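# Shelve labelled cartons onto rack boards A and B

## Task

Set each carton on the rack board its label names (A is the top board, B the bottom one), resting flat on its base and not stacked on any other carton; the job fails if any carton falls or slides down by more than a few centimetres.

## Robot and tools

Robot: two six-joint UR-type arms, left_arm and right_arm, each on its own carriage on one floor track. Each has a 140 mm two-finger gripper and a wrist camera. left_arm's fingers can fold: grip with the outer quarter of the pads, near the tips, or the hold may be loose or may slip, and do not press its fingertips into a surface unless the gripper is fully closed. right_arm's fingers are rigid.

Frame: fixed to the table. z = 0 is the table top, +z up, +x is the direction the arms face, +y is to their left. The track runs along y at x = 0, with y = 0 at its middle. The table starts at x = 0.17 m. An arm's base sits at x = 0, y = its carriage position, z = 0.04 m. left_rail is always the carriage at larger y. Gripper axes: the fingers point along its +z and close along its y. end_effector_position is the point between the closed pads. The fingertips reach about 33 mm past it.

execute_actions(actions, cameras): actions holds a single action, or is empty to just read the state. An action may contain:
- rows: up to 15 rows, each applied for one control step of 1/30 s. Each row has 18 numbers in [-1, 1]. The first 9 are for left_arm: joint offsets for shoulder pan, shoulder lift, elbow, wrist 1, wrist 2 and wrist 3, then gripper position, force_limit and speed. The last 9 are the same for right_arm. Joint numbers are offsets from the Joint targets at the start of the action, not from the previous row. They are scaled: 1.0 is 1.481 rad for pan and lift and 2.222 rad for the other four. The gripper numbers are absolute commands, not offsets. position +1 is 140 mm open, about -0.8 is where the pads touch, and -1 closes until blocked. force_limit runs from about 14 N at -1 to 58 N at +1. speed runs from about 30 mm/s at -1 to 250 mm/s at +1. To leave a gripper unchanged, repeat its last three numbers.
- steps: 1 to 450 control steps, 15 by default, and at least one per row. After the last row each arm keeps heading to that row's target.
- left_rail or right_rail: position_m is an absolute y in metres (left_rail -0.8 to 1.5, right_rail -1.5 to 0.8). You can also set speed_m_s (0.01 to 1) and acceleration_factor (0.1 to 1), or send {"stop": true}.
- until: ends the action early. It can test rail fields with a comparison such as {"left_rail": {"position_status": ["!=", "moving"]}}, or use {"all": {"status": "ended"}} or {"any": {"status": "ended"}}.
cameras chooses which images come back: cam_low, cam_left_wrist and cam_right_wrist, each 672x504.

move(target, speed, blend, stop_force, zero, blocking, cameras): target is one 18-number row laid out as above, or a list of up to 15 rows. Every row's joint offsets count from the same Joint targets. speed is the top joint speed in rad/s (0.01 to 3.14, default 0.5). blend is a corner-rounding radius in rad. stop_force (4 to 120 N) ends an arm's path when it meets a push; use a low speed with it, and leave it out when moving off a contact. zero re-zeroes the wrist sensor first and defaults to true. blocking=false returns early, and you then need wait or stop before sending rows. All joints move together, so the hand travels along a curve, and nothing steers around obstacles. The result adds a move: line such as done, off_target, held or fault.

wait(seconds 0 to 10) lets the scene run. stop brakes a running move. zoom_image(camera, region [x0, y0, x1, y1] in pixels, at most 504x504) enlarges the latest image. zero_wrist_force(arm) zeroes that arm's force sensor. finished_scene(scene) ends the scene for good, so check the shelves first. read_manual returns the licence texts.

Results:
- Joint positions and Joint velocities give one block per arm: rail in m, then the six joints in rad.
- Joint targets shows the commanded angles, which are the base for the next offsets.
- For each gripper: end_effector_position (m), quat wxyz and velocities.
- object_status: 0 moving, 1 blocked while opening, 2 blocked while closing, which is a grip, 3 reached its target or the pads met. position_measured is in counts: 3 fully open, 230 pads together.
- Wrist force and torque are given in the hand's axes.
- Joint torques are in joint order, and positive means toward larger angles.
- Rail position_status: moving, done, contact_stop, time_out, stopped, stopped_with_arm, stopped_for_other_arm or stopped_for_other_carriage. position_answer: taken or not_taken.
- Warnings may appear: joint command not followed, joint sent to its limit, MOTOR HOT.

Order of work: drive a carriage by sending position_m, then run an action with until position_status != moving. Let it arrive before placing the gripper. Keep the carriages at least 0.78 m apart. A carriage carries its arm along, and rows sent during a drive shift with it. Large joint changes may need several calls, because joint speed and lead are limited. To grip, close with position -1 and confirm object_status reads 2 before lifting.

Avoid:
- Dropping cartons or releasing them while they move.
- Slamming or pushing hard. About 150 N on any part of an arm, or joint torque above its limit, stops that arm for 10 s. The limits are 290 N m for pan and lift, 132 for the elbow, and 29.2, 27.5 and 31 for wrists 1 to 3.
- Letting the two arms touch, or letting one gripper close on the other.
- Holding heavy loads stretched out for long, which overheats the motors.
- Twisting a carton off its centre.
- Letting anything leave the table.

Each tool is called after "Request:" as a command line: name --argument value for each argument, lists and objects as JSON in quotes; but a table of rows of numbers goes row by row, as --pt "numbers of a row", without its own name.

## Session

Request:
execute_actions --actions '[]'

Scene clock: 0.00 s.
left_arm: end_effector_position=(+0.3563, +0.7786, +0.5790) position_measured=3 object_status=3 end_effector_quat_wxyz=(+0.000, +0.000, +1.000, +0.000) | right_arm: end_effector_position=(+0.3563, -0.6214, +0.5790) position_measured=3 object_status=3 end_effector_quat_wxyz=(+0.000, +0.000, +1.000, +0.000)
Joint positions: left_arm=[0.7 -0.281 -2.157 1.821 -1.235 -1.571 -0.28] | right_arm=[-0.7 -0.281 -2.157 1.821 -1.235 -1.571 -0.28]
Joint velocities: within noise
Joint torques (N m): no reading
Wrist force (N): no reading
Wrist torque (N m): no reading
Wrist force, peak (N): no reading
Joint targets: left_arm=[0.700 -0.280 -2.157 1.821 -1.235 -1.571 -0.280] | right_arm=[-0.700 -0.281 -2.157 1.821 -1.235 -1.571 -0.280]
Tool commands: left_gripper/position=+1.0 left_gripper/force_limit=+1.0 left_gripper/speed=+1.0 right_gripper/position=+1.0 right_gripper/force_limit=+1.0 right_gripper/speed=+1.0
left_rail: position_m=0.700 position_status=done
right_rail: position_m=-0.700 position_status=done

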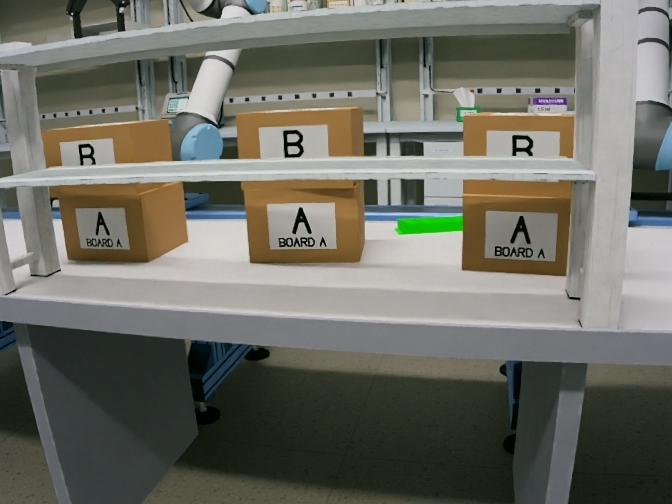

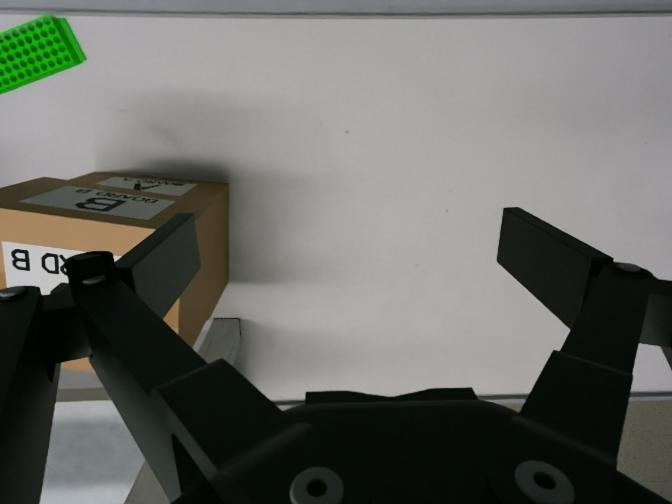

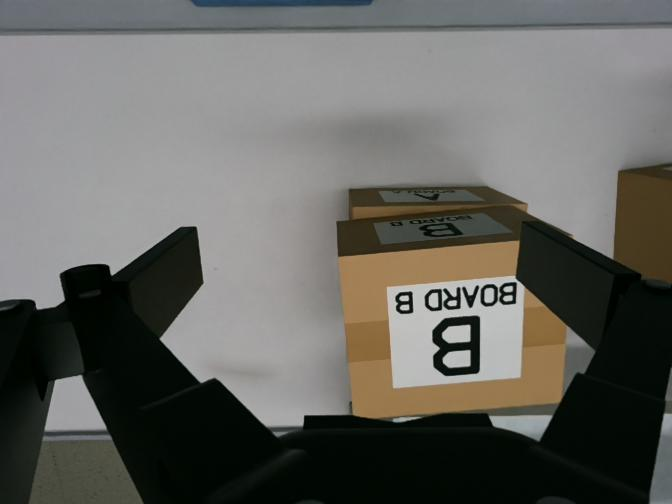

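Request:
zoom_image --camera "cam_low" --region '[0, 0, 336, 340]'

Request:
zoom_image --camera "cam_low" --region '[336, 0, 672, 340]'

Request:
zoom_image --camera "cam_right_wrist" --region '[300, 150, 672, 450]'

Request:
zoom_image --camera "cam_left_wrist" --region '[0, 150, 350, 504]'

Scaled by 1.482.

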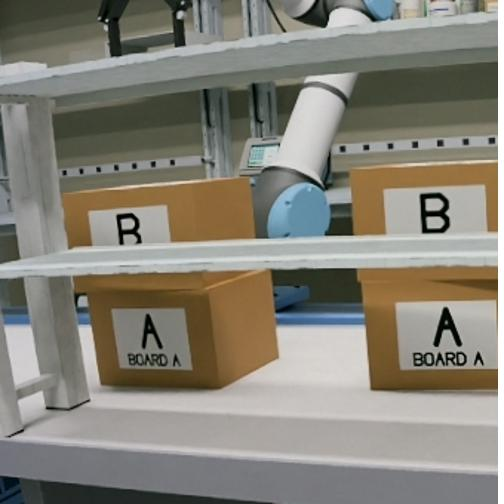

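Scaled by 1.482.

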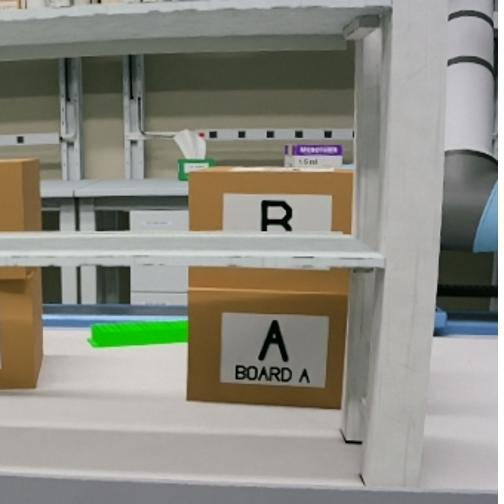

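Scaled by 1.355.

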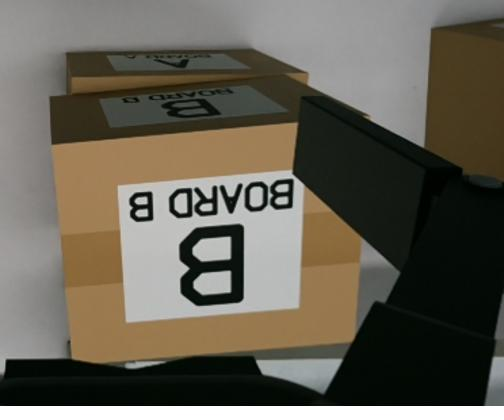

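Scaled by 1.424.

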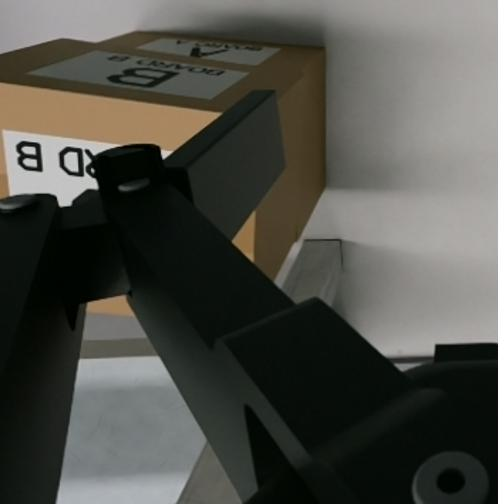

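Request:
zoom_image --camera "cam_right_wrist" --region '[330, 170, 580, 300]'

Request:
zoom_image --camera "cam_low" --region '[0, 90, 200, 280]'

Request:
zoom_image --camera "cam_low" --region '[220, 90, 420, 280]'

Request:
zoom_image --camera "cam_low" --region '[430, 80, 630, 340]'

Scaled by 2.016.

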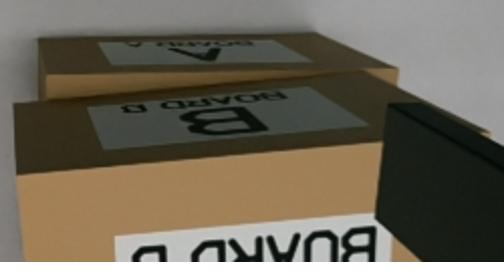

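Scaled by 2.520.

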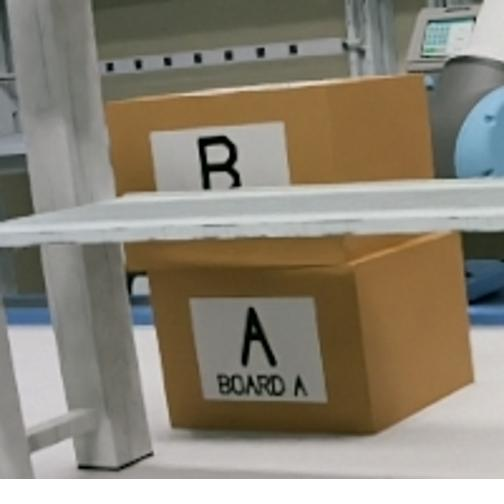

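Scaled by 2.520.

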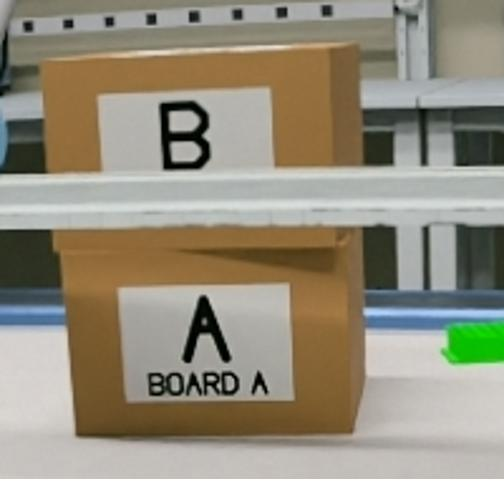

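Scaled by 1.938.

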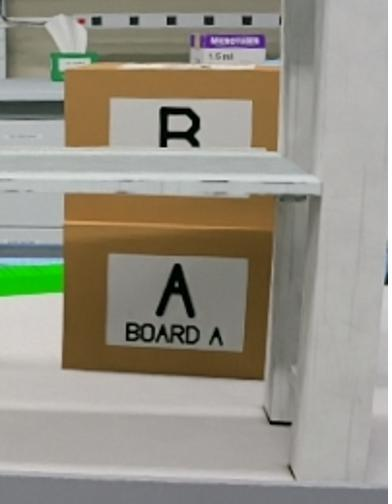

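Request:
zoom_image --camera "cam_left_wrist" --region '[0, 250, 330, 504]'

Request:
zoom_image --camera "cam_right_wrist" --region '[0, 350, 200, 504]'

Request:
zoom_image --camera "cam_right_wrist" --region '[500, 150, 672, 504]'

Request:
zoom_image --camera "cam_low" --region '[100, 230, 400, 380]'

Scaled by 1.527.

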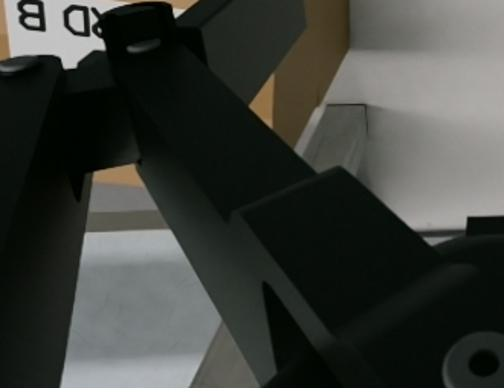

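Scaled by 2.520.

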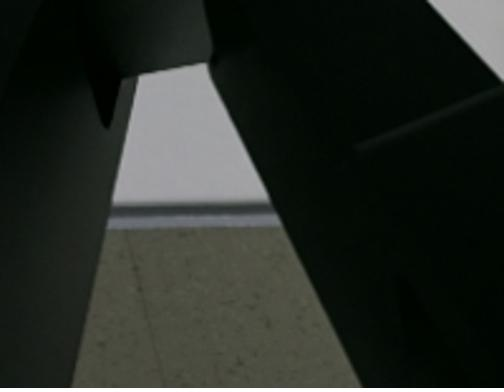

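Scaled by 1.424.

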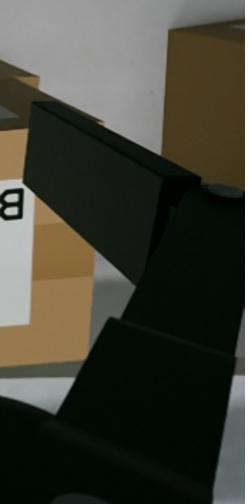

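Scaled by 1.680.

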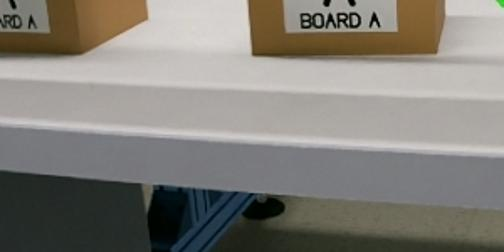

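Request:
execute_actions --actions '[{"rows": [[0,0,0,0,0,0,-1,0,-1,0,0,0,0,0,0,-1,0,-1]], "steps": 200, "left_rail": {"position_m": 0.61, "speed_m_s": 0.3}, "right_rail": {"position_m": -0.59, "speed_m_s": 0.3}, "until": {"all": {"status": "ended"}}}]' --cameras '[]'

Scene clock: 848.03 s.
left_arm: end_effector_position=(+0.3563, +0.6886, +0.5790) position_measured=188 object_status=0 end_effector_quat_wxyz=(+0.000, +0.000, +1.000, +0.000) | right_arm: end_effector_position=(+0.3563, -0.5114, +0.5790) position_measured=188 object_status=0 end_effector_quat_wxyz=(+0.000, +0.000, +1.000, +0.000)
Joint positions: left_arm=[0.61 -0.281 -2.157 1.821 -1.235 -1.571 -0.28] | right_arm=[-0.59 -0.281 -2.157 1.821 -1.235 -1.571 -0.28]
Joint velocities: within noise
Joint torques (N m): left_arm=[-0.34 5.53 -48.17 -3.44 0.01 -0.64] | right_arm=[-1.78 5.66 -39.53 -3.46 0.48 0.03]
Wrist force (N): left_arm=[-0.1 0.0 -0.3] | right_arm=[0.1 -0.2 0.3]
Wrist torque (N m): left_arm=[-0.01 0.02 0.00] | right_arm=[-0.04 -0.02 0.00]
Wrist force, peak (N): left_arm=[0.0 1.9 -0.2] | right_arm=[0.0 -1.9 0.1]
Joint targets: left_arm=[0.610 -0.280 -2.157 1.821 -1.235 -1.571 -0.280] | right_arm=[-0.590 -0.281 -2.157 1.821 -1.235 -1.571 -0.280]
left_rail: position_m=0.610 speed_m_s=0.30 position_status=done
right_rail: position_m=-0.590 speed_m_s=0.30 position_status=done
not at rest: the robot was still moving 3 seconds after this call's last action.
No camera images: "cameras" was empty.

Request:
move --target '[-0.4602,0.0733,0.0956,0.2090,0.4156,0.0630,-1,0,-1,0.3170,0.0733,0.0956,0.2090,0.7766,0.0630,-1,0,-1]' --speed 0.8 --cameras '[]'

Scene clock: 856.80 s.
left_arm: end_effector_position=(+0.4970, +0.6766, +0.5434) position_measured=232 object_status=3 end_effector_quat_wxyz=(-0.076, +0.487, +0.690, +0.530) | right_arm: end_effector_position=(+0.3085, -0.0111, +0.7258) position_measured=232 object_status=3 end_effector_quat_wxyz=(-0.266, +0.188, +0.640, +0.696)
Joint positions: left_arm=[0.61 -0.962 -2.048 2.033 -0.771 -0.647 -0.141] | right_arm=[-0.59 0.189 -2.048 2.033 -0.771 0.155 -0.141]
Joint velocities: within noise
Joint torques (N m): left_arm=[-16.4 12.35 -40.3 1.45 4.52 2.69] | right_arm=[12.68 4.14 -36.71 0.25 5.3 3.03]
Wrist force (N): left_arm=[-0.3 0.1 0.2] | right_arm=[0.1 1.0 -0.4]
Wrist torque (N m): left_arm=[-0.01 -0.01 -0.04] | right_arm=[0.29 -0.32 0.14]
Wrist force, peak (N): left_arm=[1.0 -2.3 -1.1] | right_arm=[1.4 -3.9 -0.8]
Joint targets: left_arm=[0.610 -0.962 -2.048 2.033 -0.771 -0.647 -0.141] | right_arm=[-0.590 0.189 -2.048 2.033 -0.771 0.155 -0.141]
left_rail: position_m=0.610 speed_m_s=0.30 position_status=done
right_rail: position_m=-0.590 speed_m_s=0.30 position_status=done
move: done
No camera images: "cameras" was empty.

Request:
move --target '[-0.4603,0.0732,0.0957,0.2092,0.4154,0.0635,-1,0,-1,0.3167,0.0732,0.0957,0.2092,0.7762,0.0635,-1,0,-1]' --speed 0.8

Scene clock: 864.27 s.
left_arm: end_effector_position=(+0.4701, +0.1578, +0.5000) position_measured=232 object_status=3 end_effector_quat_wxyz=(+0.122, +0.696, -0.123, +0.696) | right_arm: end_effector_position=(+0.4697, -0.1374, +0.4999) position_measured=232 object_status=3 end_effector_quat_wxyz=(-0.123, +0.696, +0.123, +0.696)
Joint positions: left_arm=[0.61 -1.644 -1.94 2.246 -0.306 0.276 0.001] | right_arm=[-0.59 0.658 -1.94 2.246 -0.306 1.879 0.001]
Joint velocities: within noise
Joint torques (N m): left_arm=[-14.79 6.91 -36.3 1.74 2.47 2.93] | right_arm=[11.96 -3.16 -35.22 0.76 3.77 2.9]
Wrist force (N): left_arm=[-0.9 0.7 -0.2] | right_arm=[-0.7 1.0 -1.0]
Wrist torque (N m): left_arm=[-0.10 0.07 0.27] | right_arm=[0.00 -0.28 0.09]
Wrist force, peak (N): left_arm=[-1.6 2.1 -0.8] | right_arm=[-2.0 1.2 -1.9]
Joint targets: left_arm=[0.610 -1.644 -1.940 2.246 -0.306 0.276 0.001] | right_arm=[-0.590 0.658 -1.940 2.246 -0.306 1.879 0.001]
left_rail: position_m=0.610 speed_m_s=0.30 position_status=done
right_rail: position_m=-0.590 speed_m_s=0.30 position_status=done
move: done
camera_calibration:
cam_left_wrist: T_world_to_cam=[[-0.358694, -0.93345, -0.00299245, 0.326419], [-0.314812, 0.123989, -0.941021, 0.595107], [0.878767, -0.336597, -0.338335, -0.00803205], [0, 0, 0, 1]] pos_world=[0.31149, 0.228206, 0.558268]
cam_right_wrist: T_world_to_cam=[[0.330403, -0.943563, -0.0228449, -0.266431], [-0.300082, -0.0820686, -0.950376, 0.606555], [0.894865, 0.320863, -0.310263, -0.045083], [0, 0, 0, 1]] pos_world=[0.310389, -0.18715, 0.556381]

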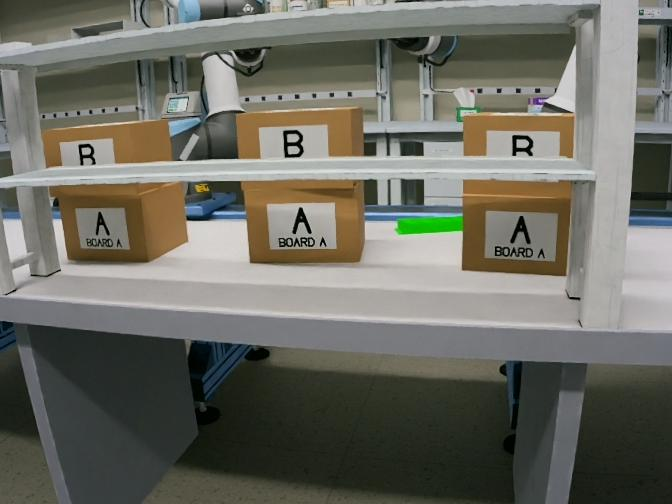

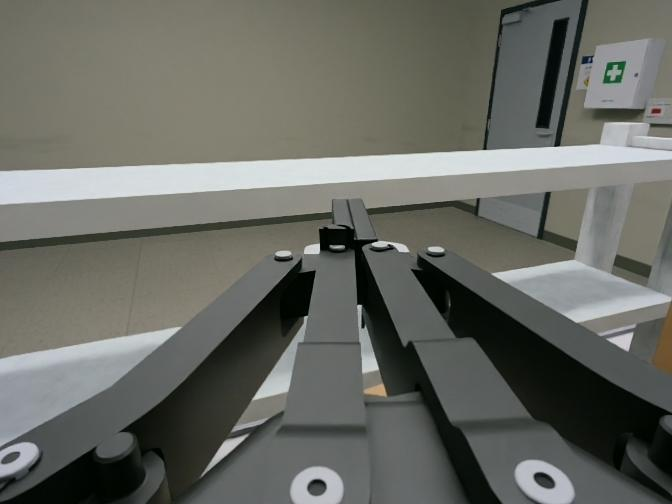

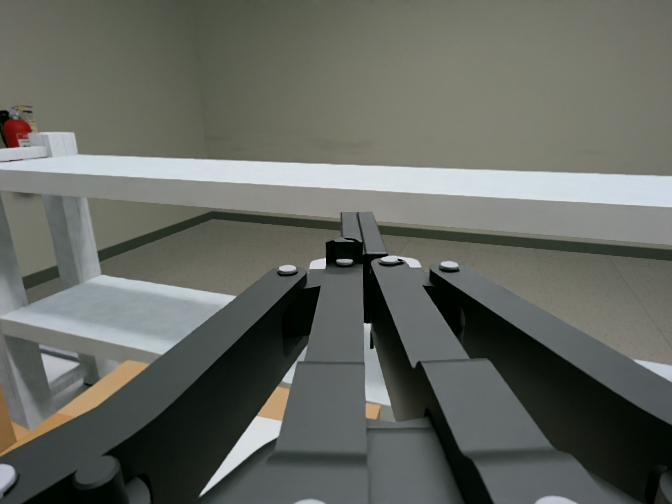

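Request:
zoom_image --camera "cam_right_wrist" --region '[0, 120, 336, 460]'

Request:
zoom_image --camera "cam_left_wrist" --region '[400, 100, 672, 400]'

Request:
zoom_image --camera "cam_right_wrist" --region '[400, 140, 672, 440]'

Scaled by 1.482.

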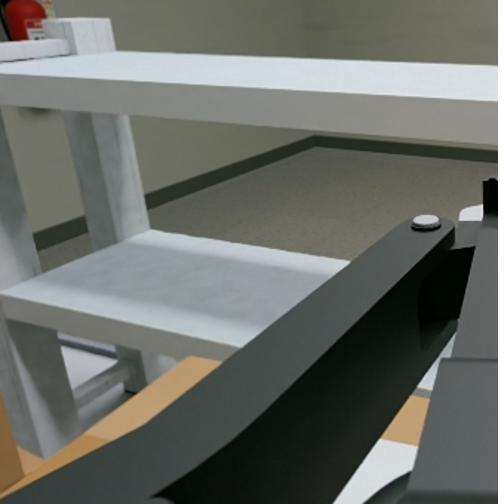

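Scaled by 1.680.

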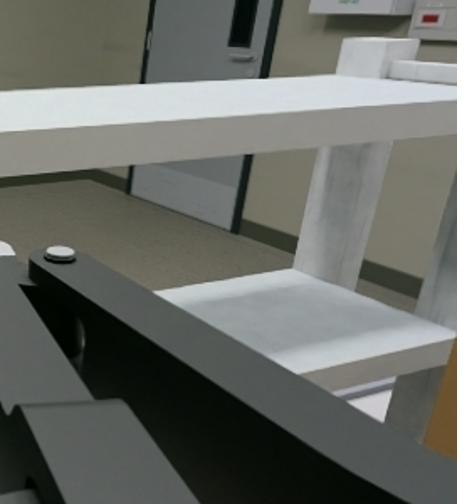

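Scaled by 1.680.

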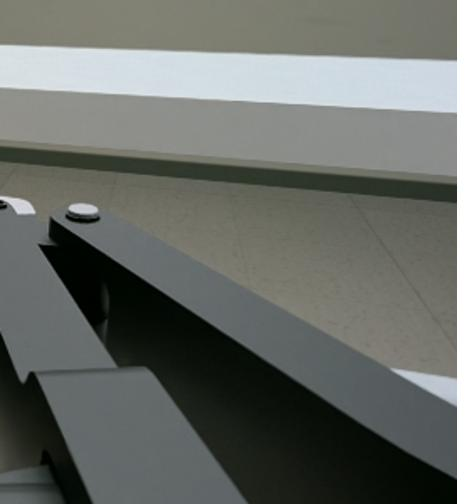

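Request:
zoom_image --camera "cam_right_wrist" --region '[0, 330, 180, 504]'

Request:
zoom_image --camera "cam_right_wrist" --region '[180, 330, 420, 504]'

Request:
zoom_image --camera "cam_left_wrist" --region '[200, 330, 440, 504]'

Request:
zoom_image --camera "cam_left_wrist" --region '[560, 280, 672, 450]'

Scaled by 2.800.

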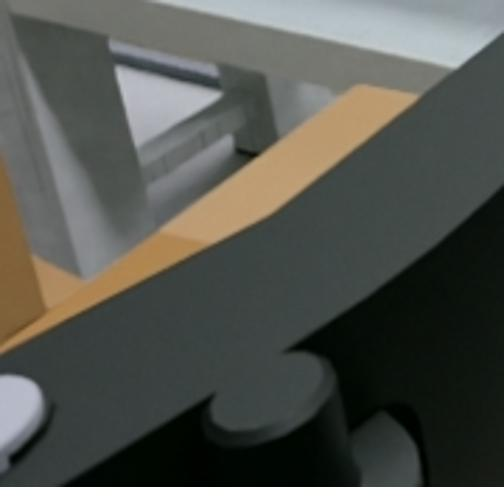

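Scaled by 2.100.

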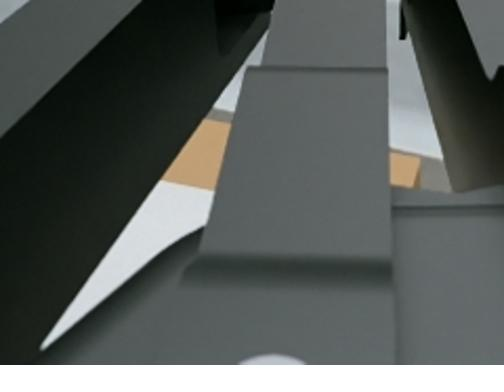

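Scaled by 2.100.

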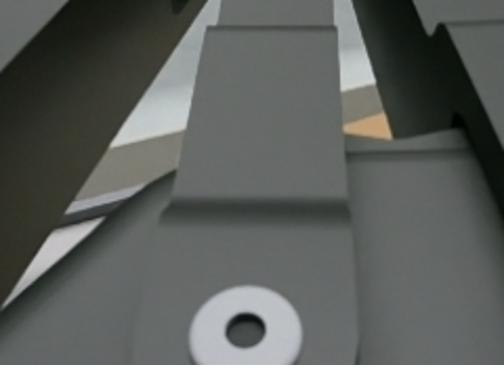

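Scaled by 2.965.

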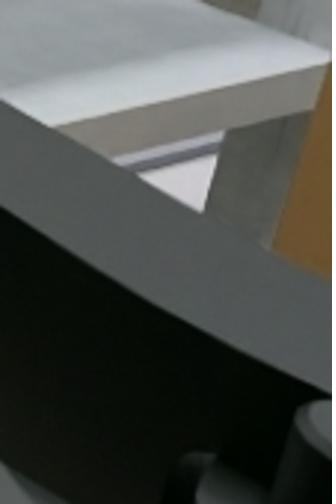

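Request:
move --pt "0.0006 -0.0720 0.0260 0.0219 0.0004 -0.7074 -1 0 -1 -0.1035 -0.0720 0.0260 0.0219 -0.0686 0.7065 -1 0 -1" --pt "0.0006 0.1410 0.1584 -0.2523 0.0004 -0.7074 -1 0 -1 -0.1035 0.1410 0.1584 -0.2523 -0.0686 0.7065 -1 0 -1" --speed 0.7

Scene clock: 1046.73 s.
left_arm: end_effector_position=(+0.4741, +0.2096, +0.2700) position_measured=232 object_status=3 end_effector_quat_wxyz=(+0.579, +0.579, +0.406, +0.406) | right_arm: end_effector_position=(+0.4740, -0.1896, +0.2698) position_measured=232 object_status=3 end_effector_quat_wxyz=(+0.579, -0.579, +0.406, -0.406)
Joint positions: left_arm=[0.61 -1.643 -1.731 2.598 -0.866 0.277 -1.571] | right_arm=[-0.59 0.505 -1.731 2.598 -0.866 1.727 1.57]
Joint velocities: within noise
Joint torques (N m): left_arm=[-4.56 2.8 -20.12 -3.45 0.05 -2.68] | right_arm=[-13.22 -7.54 -22.67 -7.8 -2.64 2.83]
Wrist force (N): left_arm=[0.4 0.0 0.1] | right_arm=[0.2 1.5 0.7]
Wrist torque (N m): left_arm=[0.08 0.02 -0.30] | right_arm=[-0.35 -0.19 -0.35]
Wrist force, peak (N): left_arm=[3.1 0.9 -0.8] | right_arm=[0.2 3.8 0.4]
Joint targets: left_arm=[0.610 -1.643 -1.731 2.598 -0.866 0.277 -1.571] | right_arm=[-0.590 0.505 -1.731 2.598 -0.866 1.727 1.570]
left_rail: position_m=0.610 speed_m_s=0.30 position_status=done
right_rail: position_m=-0.590 speed_m_s=0.30 position_status=done
move: done
camera_calibration:
cam_left_wrist: T_world_to_cam=[[-0.0176924, 0.00411975, 0.999835, -0.253365], [-0.63944, -0.768798, -0.00814731, 0.46267], [0.768638, -0.639478, 0.0162362, -0.0519939], [0, 0, 0, 1]] pos_world=[0.331331, 0.323494, 0.257937]
cam_right_wrist: T_world_to_cam=[[-0.020126, 0.015992, -0.99967, 0.289262], [-0.615833, 0.78748, 0.0249959, 0.436256], [0.78762, 0.616133, -0.00600039, -0.0787659], [0, 0, 0, 1]] pos_world=[0.33652, -0.299639, 0.27779]

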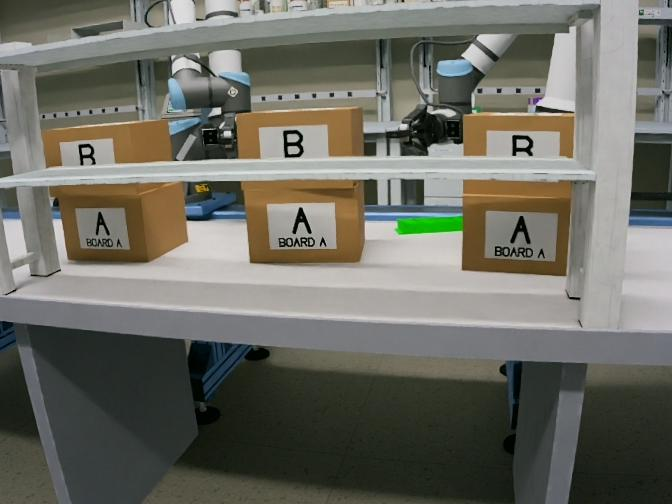

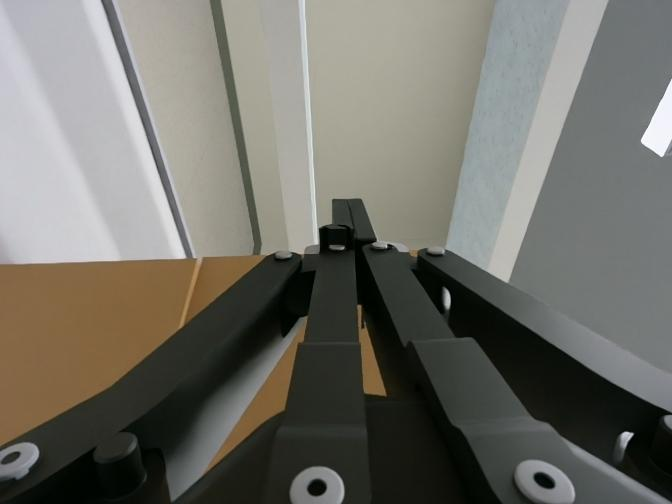

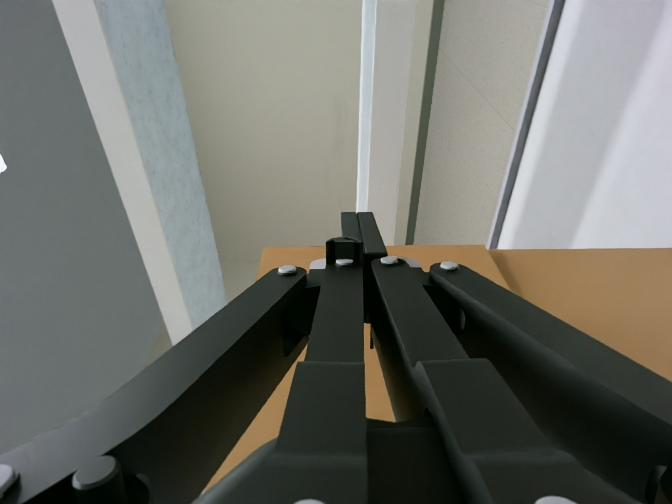

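Request:
zoom_image --camera "cam_left_wrist" --region '[0, 200, 400, 504]'

Request:
zoom_image --camera "cam_right_wrist" --region '[180, 200, 580, 504]'

Request:
zoom_image --camera "cam_low" --region '[190, 70, 480, 290]'

Scaled by 1.260.

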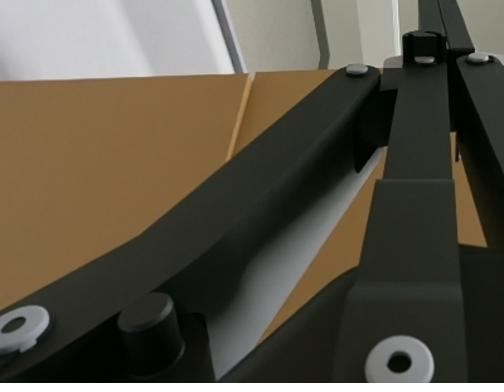

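Scaled by 1.260.

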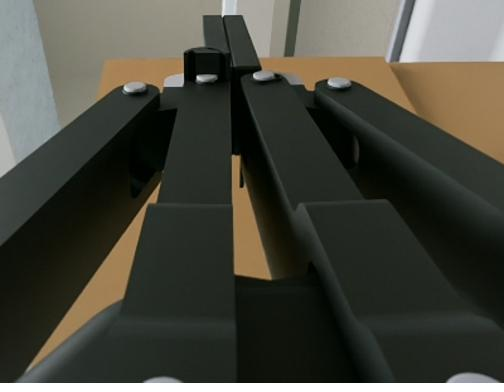

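Scaled by 1.738.

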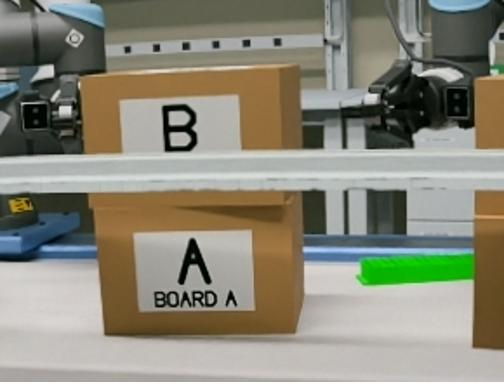

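Request:
move --target '[-0.0539,-0.0246,-0.0230,0.0389,-0.0360,0,-1,0,-1,0.0855,-0.0246,-0.0230,0.0389,0.0569,0,-1,0,-1]' --speed 0.2 --cameras '[]'

Scene clock: 1227.67 s.
left_arm: end_effector_position=(+0.4488, +0.1836, +0.3000) position_measured=232 object_status=3 end_effector_quat_wxyz=(+0.579, +0.579, +0.406, +0.405) | right_arm: end_effector_position=(+0.4489, -0.1637, +0.3001) position_measured=232 object_status=3 end_effector_quat_wxyz=(+0.579, -0.579, +0.405, -0.406)
Joint positions: left_arm=[0.61 -1.723 -1.767 2.547 -0.78 0.197 -1.571] | right_arm=[-0.59 0.631 -1.767 2.547 -0.78 1.853 1.57]
Joint velocities: within noise
Joint torques (N m): left_arm=[-17.01 -37.9 -47.94 2.2 -2.13 -3.05] | right_arm=[12.02 -31.6 -39.97 1.03 2.74 2.54]
Wrist force (N): left_arm=[0.0 0.1 0.0] | right_arm=[0.0 0.8 1.3]
Wrist torque (N m): left_arm=[0.09 0.13 -0.31] | right_arm=[-0.45 -0.16 -0.35]
Wrist force, peak (N): left_arm=[1.3 -1.2 0.3] | right_arm=[1.2 2.4 0.9]
Joint targets: left_arm=[0.610 -1.723 -1.767 2.547 -0.780 0.197 -1.571] | right_arm=[-0.590 0.632 -1.767 2.547 -0.780 1.853 1.570]
left_rail: position_m=0.610 speed_m_s=0.30 position_status=done
right_rail: position_m=-0.590 speed_m_s=0.30 position_status=done
move: done
No camera images: "cameras" was empty.

Request:
move --target '[0.01263,0.05645,-0.02898,-0.00864,0.00833,0,-1,0,-1,0.06786,0.05645,-0.02898,-0.00864,0.04554,0,-1,0,-1]' --speed 0.02 --stop_force 10

Scene clock: 1239.93 s.
left_arm: end_effector_position=(+0.4487, +0.1513, +0.3005) position_measured=232 object_status=3 end_effector_quat_wxyz=(+0.579, +0.579, +0.406, +0.406) | right_arm: end_effector_position=(+0.4495, -0.1319, +0.3006) position_measured=232 object_status=3 end_effector_quat_wxyz=(+0.579, -0.579, +0.406, -0.406)
Joint positions: left_arm=[0.61 -1.708 -1.699 2.494 -0.796 0.211 -1.571] | right_arm=[-0.59 0.712 -1.7 2.495 -0.795 1.935 1.57]
Joint velocities: within noise
Joint torques (N m): left_arm=[-19.3 -41.67 -25.45 1.85 -0.24 -2.19] | right_arm=[-11.4 -33.75 -26.43 0.18 -6.41 2.23]
Wrist force (N): left_arm=[6.9 5.7 -5.2] | right_arm=[7.5 -1.2 -1.3]
Wrist torque (N m): left_arm=[-0.04 0.26 -0.38] | right_arm=[-0.39 0.05 -0.37]
Wrist force, peak (N): left_arm=[10.3 7.4 -8.0] | right_arm=[12.0 -2.8 -3.0]
Joint targets: left_arm=[0.610 -1.708 -1.699 2.494 -0.796 0.211 -1.571] | right_arm=[-0.590 0.712 -1.700 2.495 -0.795 1.935 1.570]
left_rail: position_m=0.610 speed_m_s=0.30 position_status=done
right_rail: position_m=-0.590 speed_m_s=0.30 position_status=done
move: contact (left_arm, right_arm); left_arm: the shoulder lift is farthest, 0.016 rad from its target; right_arm: the shoulder pan is farthest, 0.020 rad from its target
camera_calibration:
cam_left_wrist: T_world_to_cam=[[-0.0175614, 0.00504439, 0.999833, -0.284258], [-0.639072, -0.769112, -0.00734452, 0.401453], [0.768947, -0.639094, 0.0167304, -0.070573], [0, 0, 0, 1]] pos_world=[0.305832, 0.265093, 0.288339]
cam_right_wrist: T_world_to_cam=[[-0.0191903, 0.0165908, -0.999678, 0.318298], [-0.615635, 0.787638, 0.0248898, 0.374976], [0.787798, 0.615915, -0.00490111, -0.0952855], [0, 0, 0, 1]] pos_world=[0.312022, -0.241939, 0.308395]

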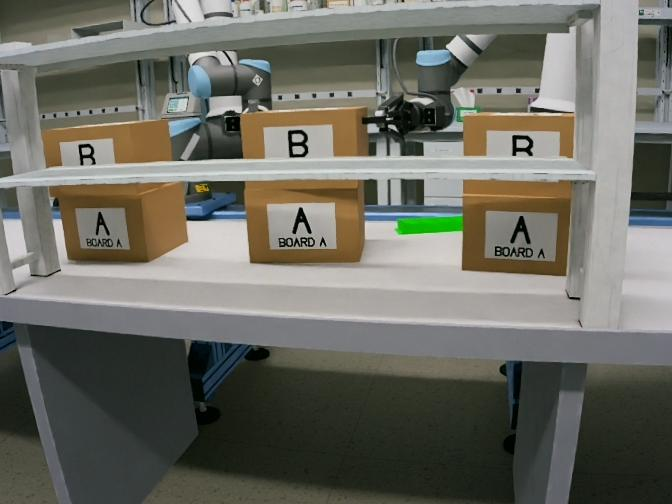

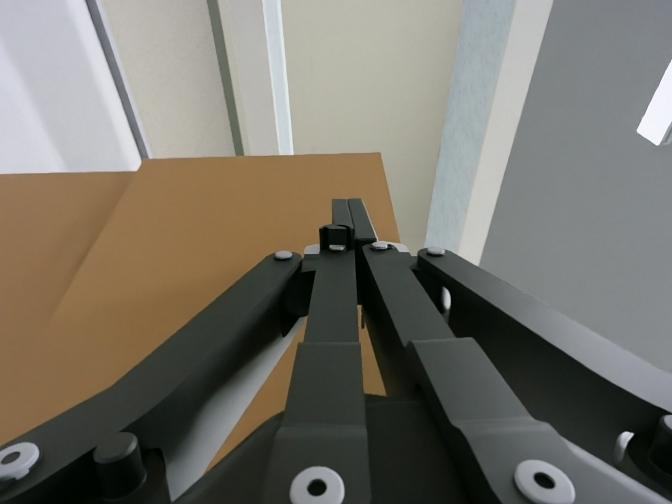

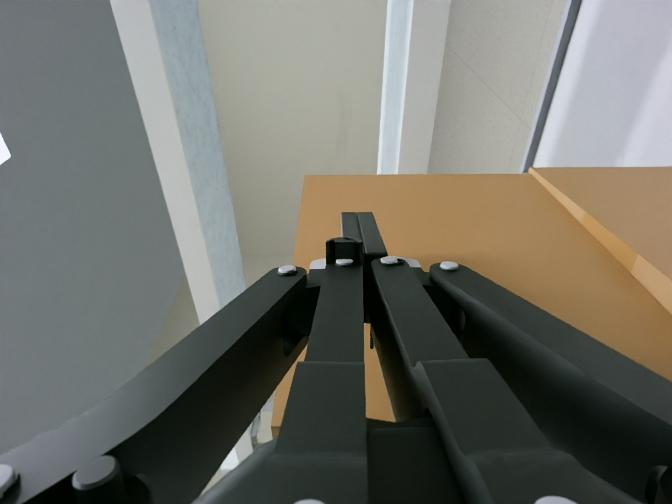

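Request:
move --target '[0.00114,0.00544,-0.00293,-0.0007,0.00074,0,-1,0,-1,0.00634,0.00544,-0.00293,-0.0007,0.00422,0,-1,0,-1]' --speed 0.02 --cameras '[]'

Scene clock: 1289.23 s.
left_arm: end_effector_position=(+0.4488, +0.1476, +0.3004) position_measured=232 object_status=3 end_effector_quat_wxyz=(+0.579, +0.579, +0.406, +0.406) | right_arm: end_effector_position=(+0.4495, -0.1281, +0.3006) position_measured=232 object_status=3 end_effector_quat_wxyz=(+0.579, -0.579, +0.406, -0.406)
Joint positions: left_arm=[0.61 -1.706 -1.691 2.488 -0.797 0.213 -1.571] | right_arm=[-0.59 0.721 -1.692 2.489 -0.797 1.944 1.57]
Joint velocities: within noise
Joint torques (N m): left_arm=[-11.75 11.8 -70.68 -8.4 29.25 -1.78] | right_arm=[38.22 -2.45 -51.38 -6.48 -9.28 2.04]
Wrist force (N): left_arm=[56.8 21.6 -30.3] | right_arm=[58.3 -16.5 -28.1]
Wrist torque (N m): left_arm=[-0.51 2.04 -0.61] | right_arm=[0.10 1.00 -0.15]
Wrist force, peak (N): left_arm=[56.8 21.6 -30.3] | right_arm=[58.3 -16.5 -28.1]
Joint targets: left_arm=[0.610 -1.706 -1.691 2.488 -0.797 0.213 -1.571] | right_arm=[-0.590 0.722 -1.692 2.489 -0.797 1.944 1.570]
left_rail: position_m=0.610 speed_m_s=0.30 position_status=done
right_rail: position_m=-0.590 speed_m_s=0.30 position_status=done
move: done
No camera images: "cameras" was empty.

Request:
move --target '[-0.0005,-0.00238,0.00128,0.0003,-0.00033,0,-1,0,-1,-0.00277,-0.00238,0.00128,0.0003,-0.00185,0,-1,0,-1]' --speed 0.02 --cameras '[]'

Scene clock: 1336.97 s.
left_arm: end_effector_position=(+0.4487, +0.1487, +0.3005) position_measured=232 object_status=3 end_effector_quat_wxyz=(+0.579, +0.579, +0.406, +0.405) | right_arm: end_effector_position=(+0.4494, -0.1295, +0.3006) position_measured=232 object_status=3 end_effector_quat_wxyz=(+0.579, -0.579, +0.406, -0.406)
Joint positions: left_arm=[0.61 -1.707 -1.695 2.491 -0.797 0.213 -1.571] | right_arm=[-0.59 0.718 -1.695 2.491 -0.796 1.94 1.57]
Joint velocities: within noise
Joint torques (N m): left_arm=[-31.73 -37.5 -40.51 -0.79 8.12 -2.21] | right_arm=[3.73 -30.38 -31.82 0.41 -20.77 2.16]
Wrist force (N): left_arm=[39.5 10.8 -16.0] | right_arm=[38.5 -5.4 -13.6]
Wrist torque (N m): left_arm=[-0.19 1.48 -0.47] | right_arm=[-0.21 0.69 -0.29]
Wrist force, peak (N): left_arm=[61.5 21.8 -31.9] | right_arm=[61.2 -16.5 -30.0]
Joint targets: left_arm=[0.610 -1.707 -1.695 2.491 -0.796 0.212 -1.571] | right_arm=[-0.590 0.718 -1.696 2.491 -0.796 1.940 1.570]
left_rail: position_m=0.610 speed_m_s=0.30 position_status=done
right_rail: position_m=-0.590 speed_m_s=0.30 position_status=done
move: done
No camera images: "cameras" was empty.

Request:
move --target '[0,-0.02498,-0.00879,0.02544,0,0,-1,0,-1,0,-0.02498,-0.00879,0.02544,0,0,-1,0,-1]' --speed 0.03

Scene clock: 1361.70 s.
left_arm: end_effector_position=(+0.4487, +0.1490, +0.3204) position_measured=232 object_status=3 end_effector_quat_wxyz=(+0.579, +0.579, +0.406, +0.406) | right_arm: end_effector_position=(+0.4495, -0.1296, +0.3206) position_measured=232 object_status=3 end_effector_quat_wxyz=(+0.579, -0.579, +0.406, -0.406)
Joint positions: left_arm=[0.61 -1.707 -1.732 2.471 -0.74 0.212 -1.571] | right_arm=[-0.59 0.718 -1.732 2.472 -0.74 1.94 1.57]
Joint velocities: within noise
Joint torques (N m): left_arm=[-6.74 -44.13 -71.56 -1.05 7.21 -2.19] | right_arm=[4.46 -42.76 -59 -3.85 -5.04 2.16]
Wrist force (N): left_arm=[32.7 -9.8 -11.2] | right_arm=[33.5 12.9 -9.6]
Wrist torque (N m): left_arm=[0.38 1.30 -0.20] | right_arm=[-0.88 0.62 -0.47]
Wrist force, peak (N): left_arm=[38.7 10.7 -16.0] | right_arm=[37.9 -6.0 -13.8]
Joint targets: left_arm=[0.610 -1.707 -1.732 2.471 -0.740 0.212 -1.571] | right_arm=[-0.590 0.718 -1.733 2.472 -0.740 1.940 1.570]
left_rail: position_m=0.610 speed_m_s=0.30 position_status=done
right_rail: position_m=-0.590 speed_m_s=0.30 position_status=done
move: done
camera_calibration:
cam_left_wrist: T_world_to_cam=[[-0.0176357, 0.00510769, 0.999831, -0.304236], [-0.639022, -0.769154, -0.00734223, 0.399826], [0.768987, -0.639043, 0.0168285, -0.0724336], [0, 0, 0, 1]] pos_world=[0.305832, 0.262793, 0.308339]
cam_right_wrist: T_world_to_cam=[[-0.0191903, 0.0165908, -0.999678, 0.338253], [-0.615635, 0.787638, 0.0248898, 0.372667], [0.787798, 0.615915, -0.00490111, -0.0966041], [0, 0, 0, 1]] pos_world=[0.312022, -0.239639, 0.328395]

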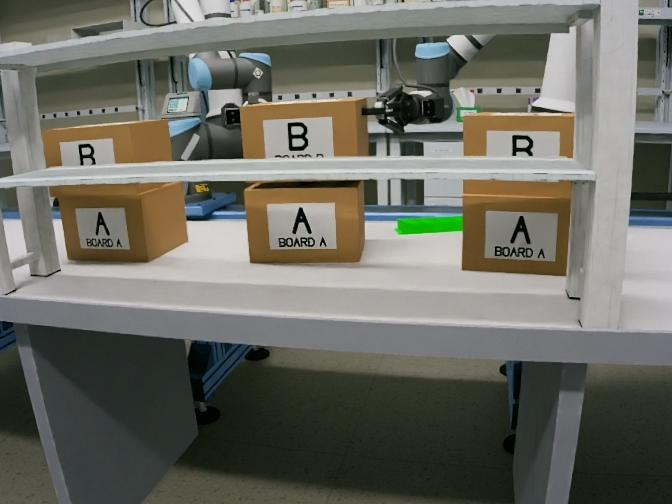

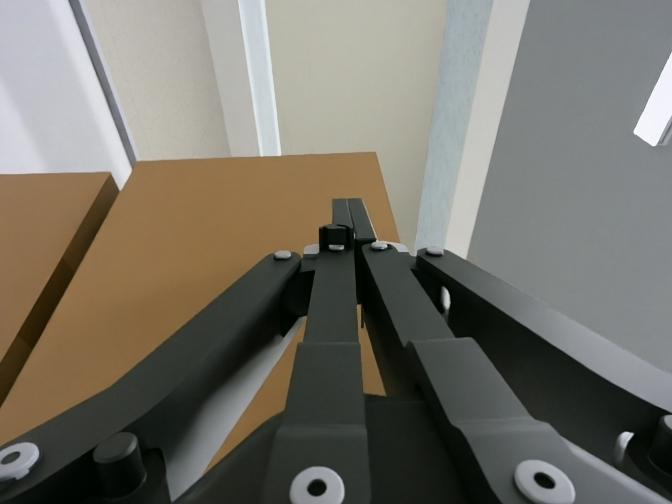

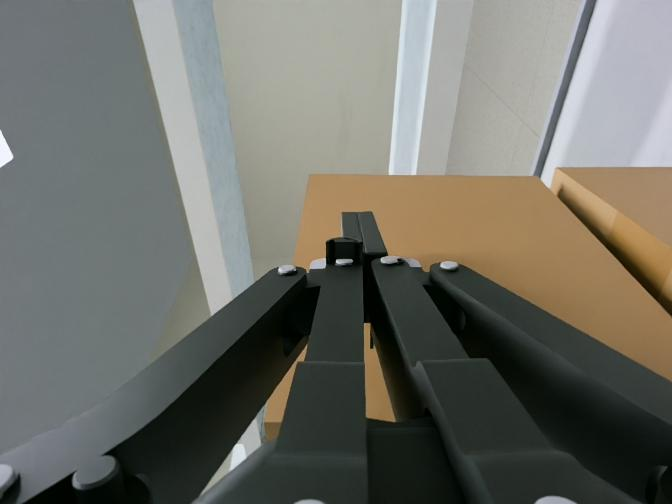

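Request:
wait --seconds 0.5

Scene clock: 1374.37 s.
left_arm: end_effector_position=(+0.4487, +0.1490, +0.3205) position_measured=232 object_status=3 end_effector_quat_wxyz=(+0.579, +0.579, +0.406, +0.406) | right_arm: end_effector_position=(+0.4495, -0.1296, +0.3206) position_measured=232 object_status=3 end_effector_quat_wxyz=(+0.579, -0.579, +0.406, -0.406)
Joint positions: left_arm=[0.61 -1.707 -1.732 2.471 -0.74 0.212 -1.571] | right_arm=[-0.59 0.718 -1.733 2.472 -0.74 1.94 1.57]
Joint velocities: within noise
Joint torques (N m): left_arm=[-9.53 -42.9 -66.32 -1.76 7.12 -2.13] | right_arm=[4.44 -40.75 -53.73 -4.75 -4.81 2.11]
Wrist force (N): left_arm=[33.0 -9.1 -11.8] | right_arm=[33.3 12.2 -9.7]
Wrist torque (N m): left_arm=[0.36 1.24 -0.21] | right_arm=[-0.88 0.65 -0.47]
Wrist force, peak (N): left_arm=[33.3 -9.8 -11.4] | right_arm=[34.1 12.8 -9.7]
Joint targets: left_arm=[0.610 -1.707 -1.732 2.471 -0.740 0.212 -1.571] | right_arm=[-0.590 0.718 -1.733 2.472 -0.740 1.940 1.570]
Tool commands: left_gripper/position=-1.0 left_gripper/force_limit=+0.0 left_gripper/speed=-1.0 right_gripper/position=-1.0 right_gripper/force_limit=+0.0 right_gripper/speed=-1.0
left_rail: position_m=0.610 speed_m_s=0.30 position_status=done
right_rail: position_m=-0.590 speed_m_s=0.30 position_status=done
wait: 0.50 s; at rest from the start
camera_calibration:
cam_left_wrist: T_world_to_cam=[[-0.0176357, 0.00510769, 0.999831, -0.304336], [-0.639022, -0.769154, -0.00734223, 0.399827], [0.768987, -0.639043, 0.0168285, -0.0724352], [0, 0, 0, 1]] pos_world=[0.305832, 0.262793, 0.308439]
cam_right_wrist: T_world_to_cam=[[-0.0191903, 0.0165908, -0.999678, 0.338353], [-0.615635, 0.787638, 0.0248898, 0.372664], [0.787798, 0.615915, -0.00490111, -0.0966036], [0, 0, 0, 1]] pos_world=[0.312022, -0.239639, 0.328495]

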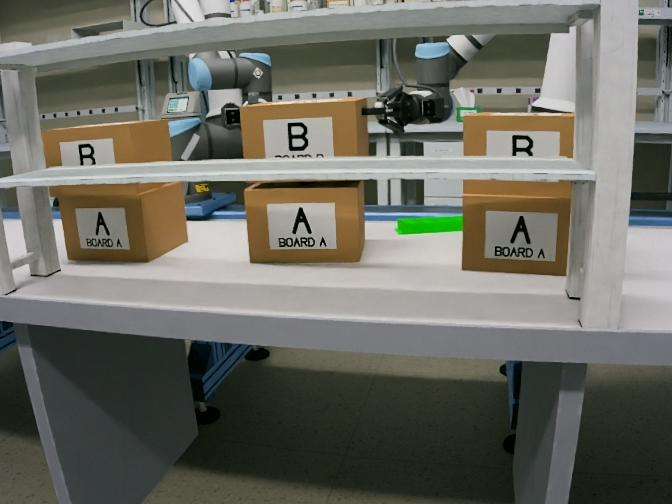

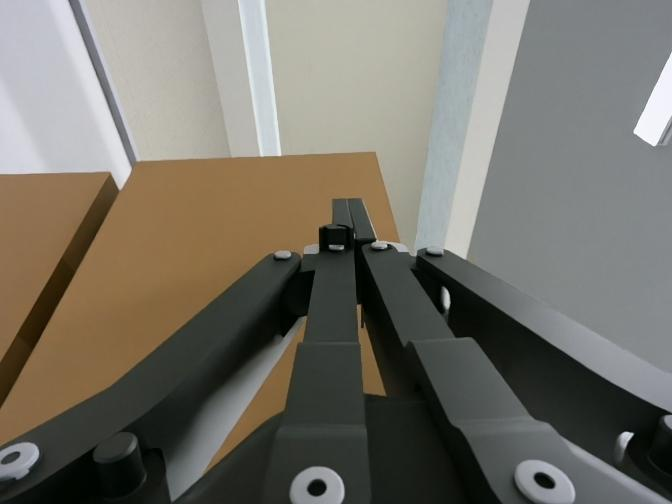

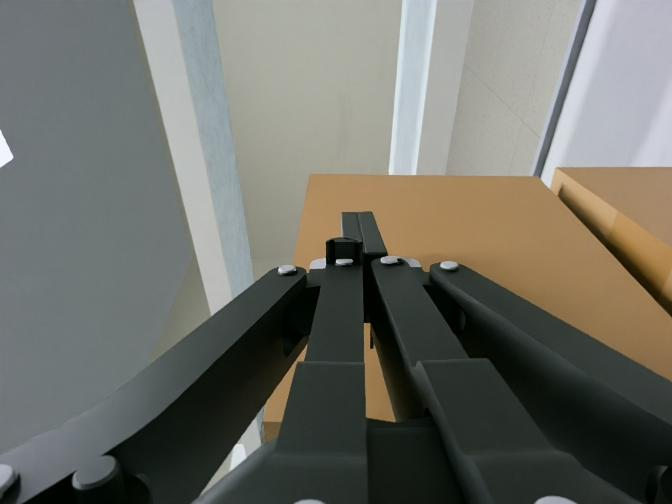

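Request:
zoom_image --camera "cam_left_wrist" --region '[60, 0, 540, 260]'

Request:
zoom_image --camera "cam_right_wrist" --region '[110, 0, 590, 260]'

Request:
zoom_image --camera "cam_low" --region '[200, 0, 480, 200]'

Scaled by 1.050.

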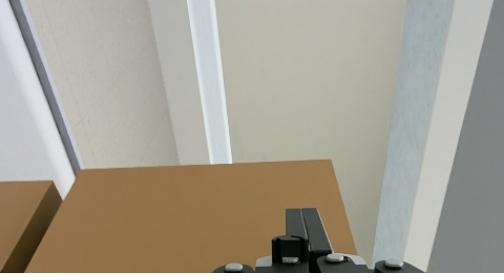

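Scaled by 1.050.

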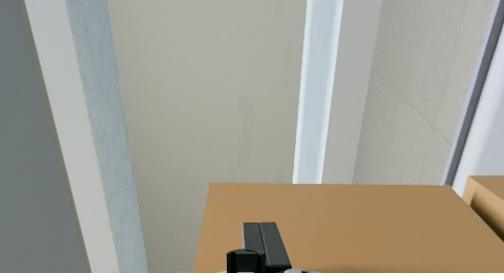

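Scaled by 1.800.

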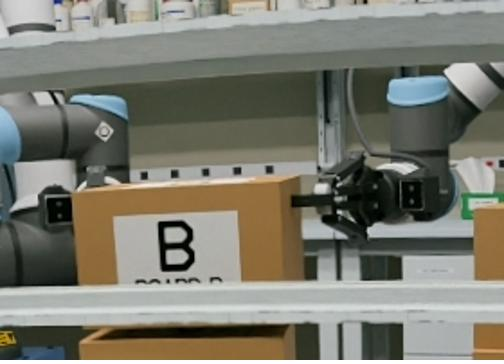

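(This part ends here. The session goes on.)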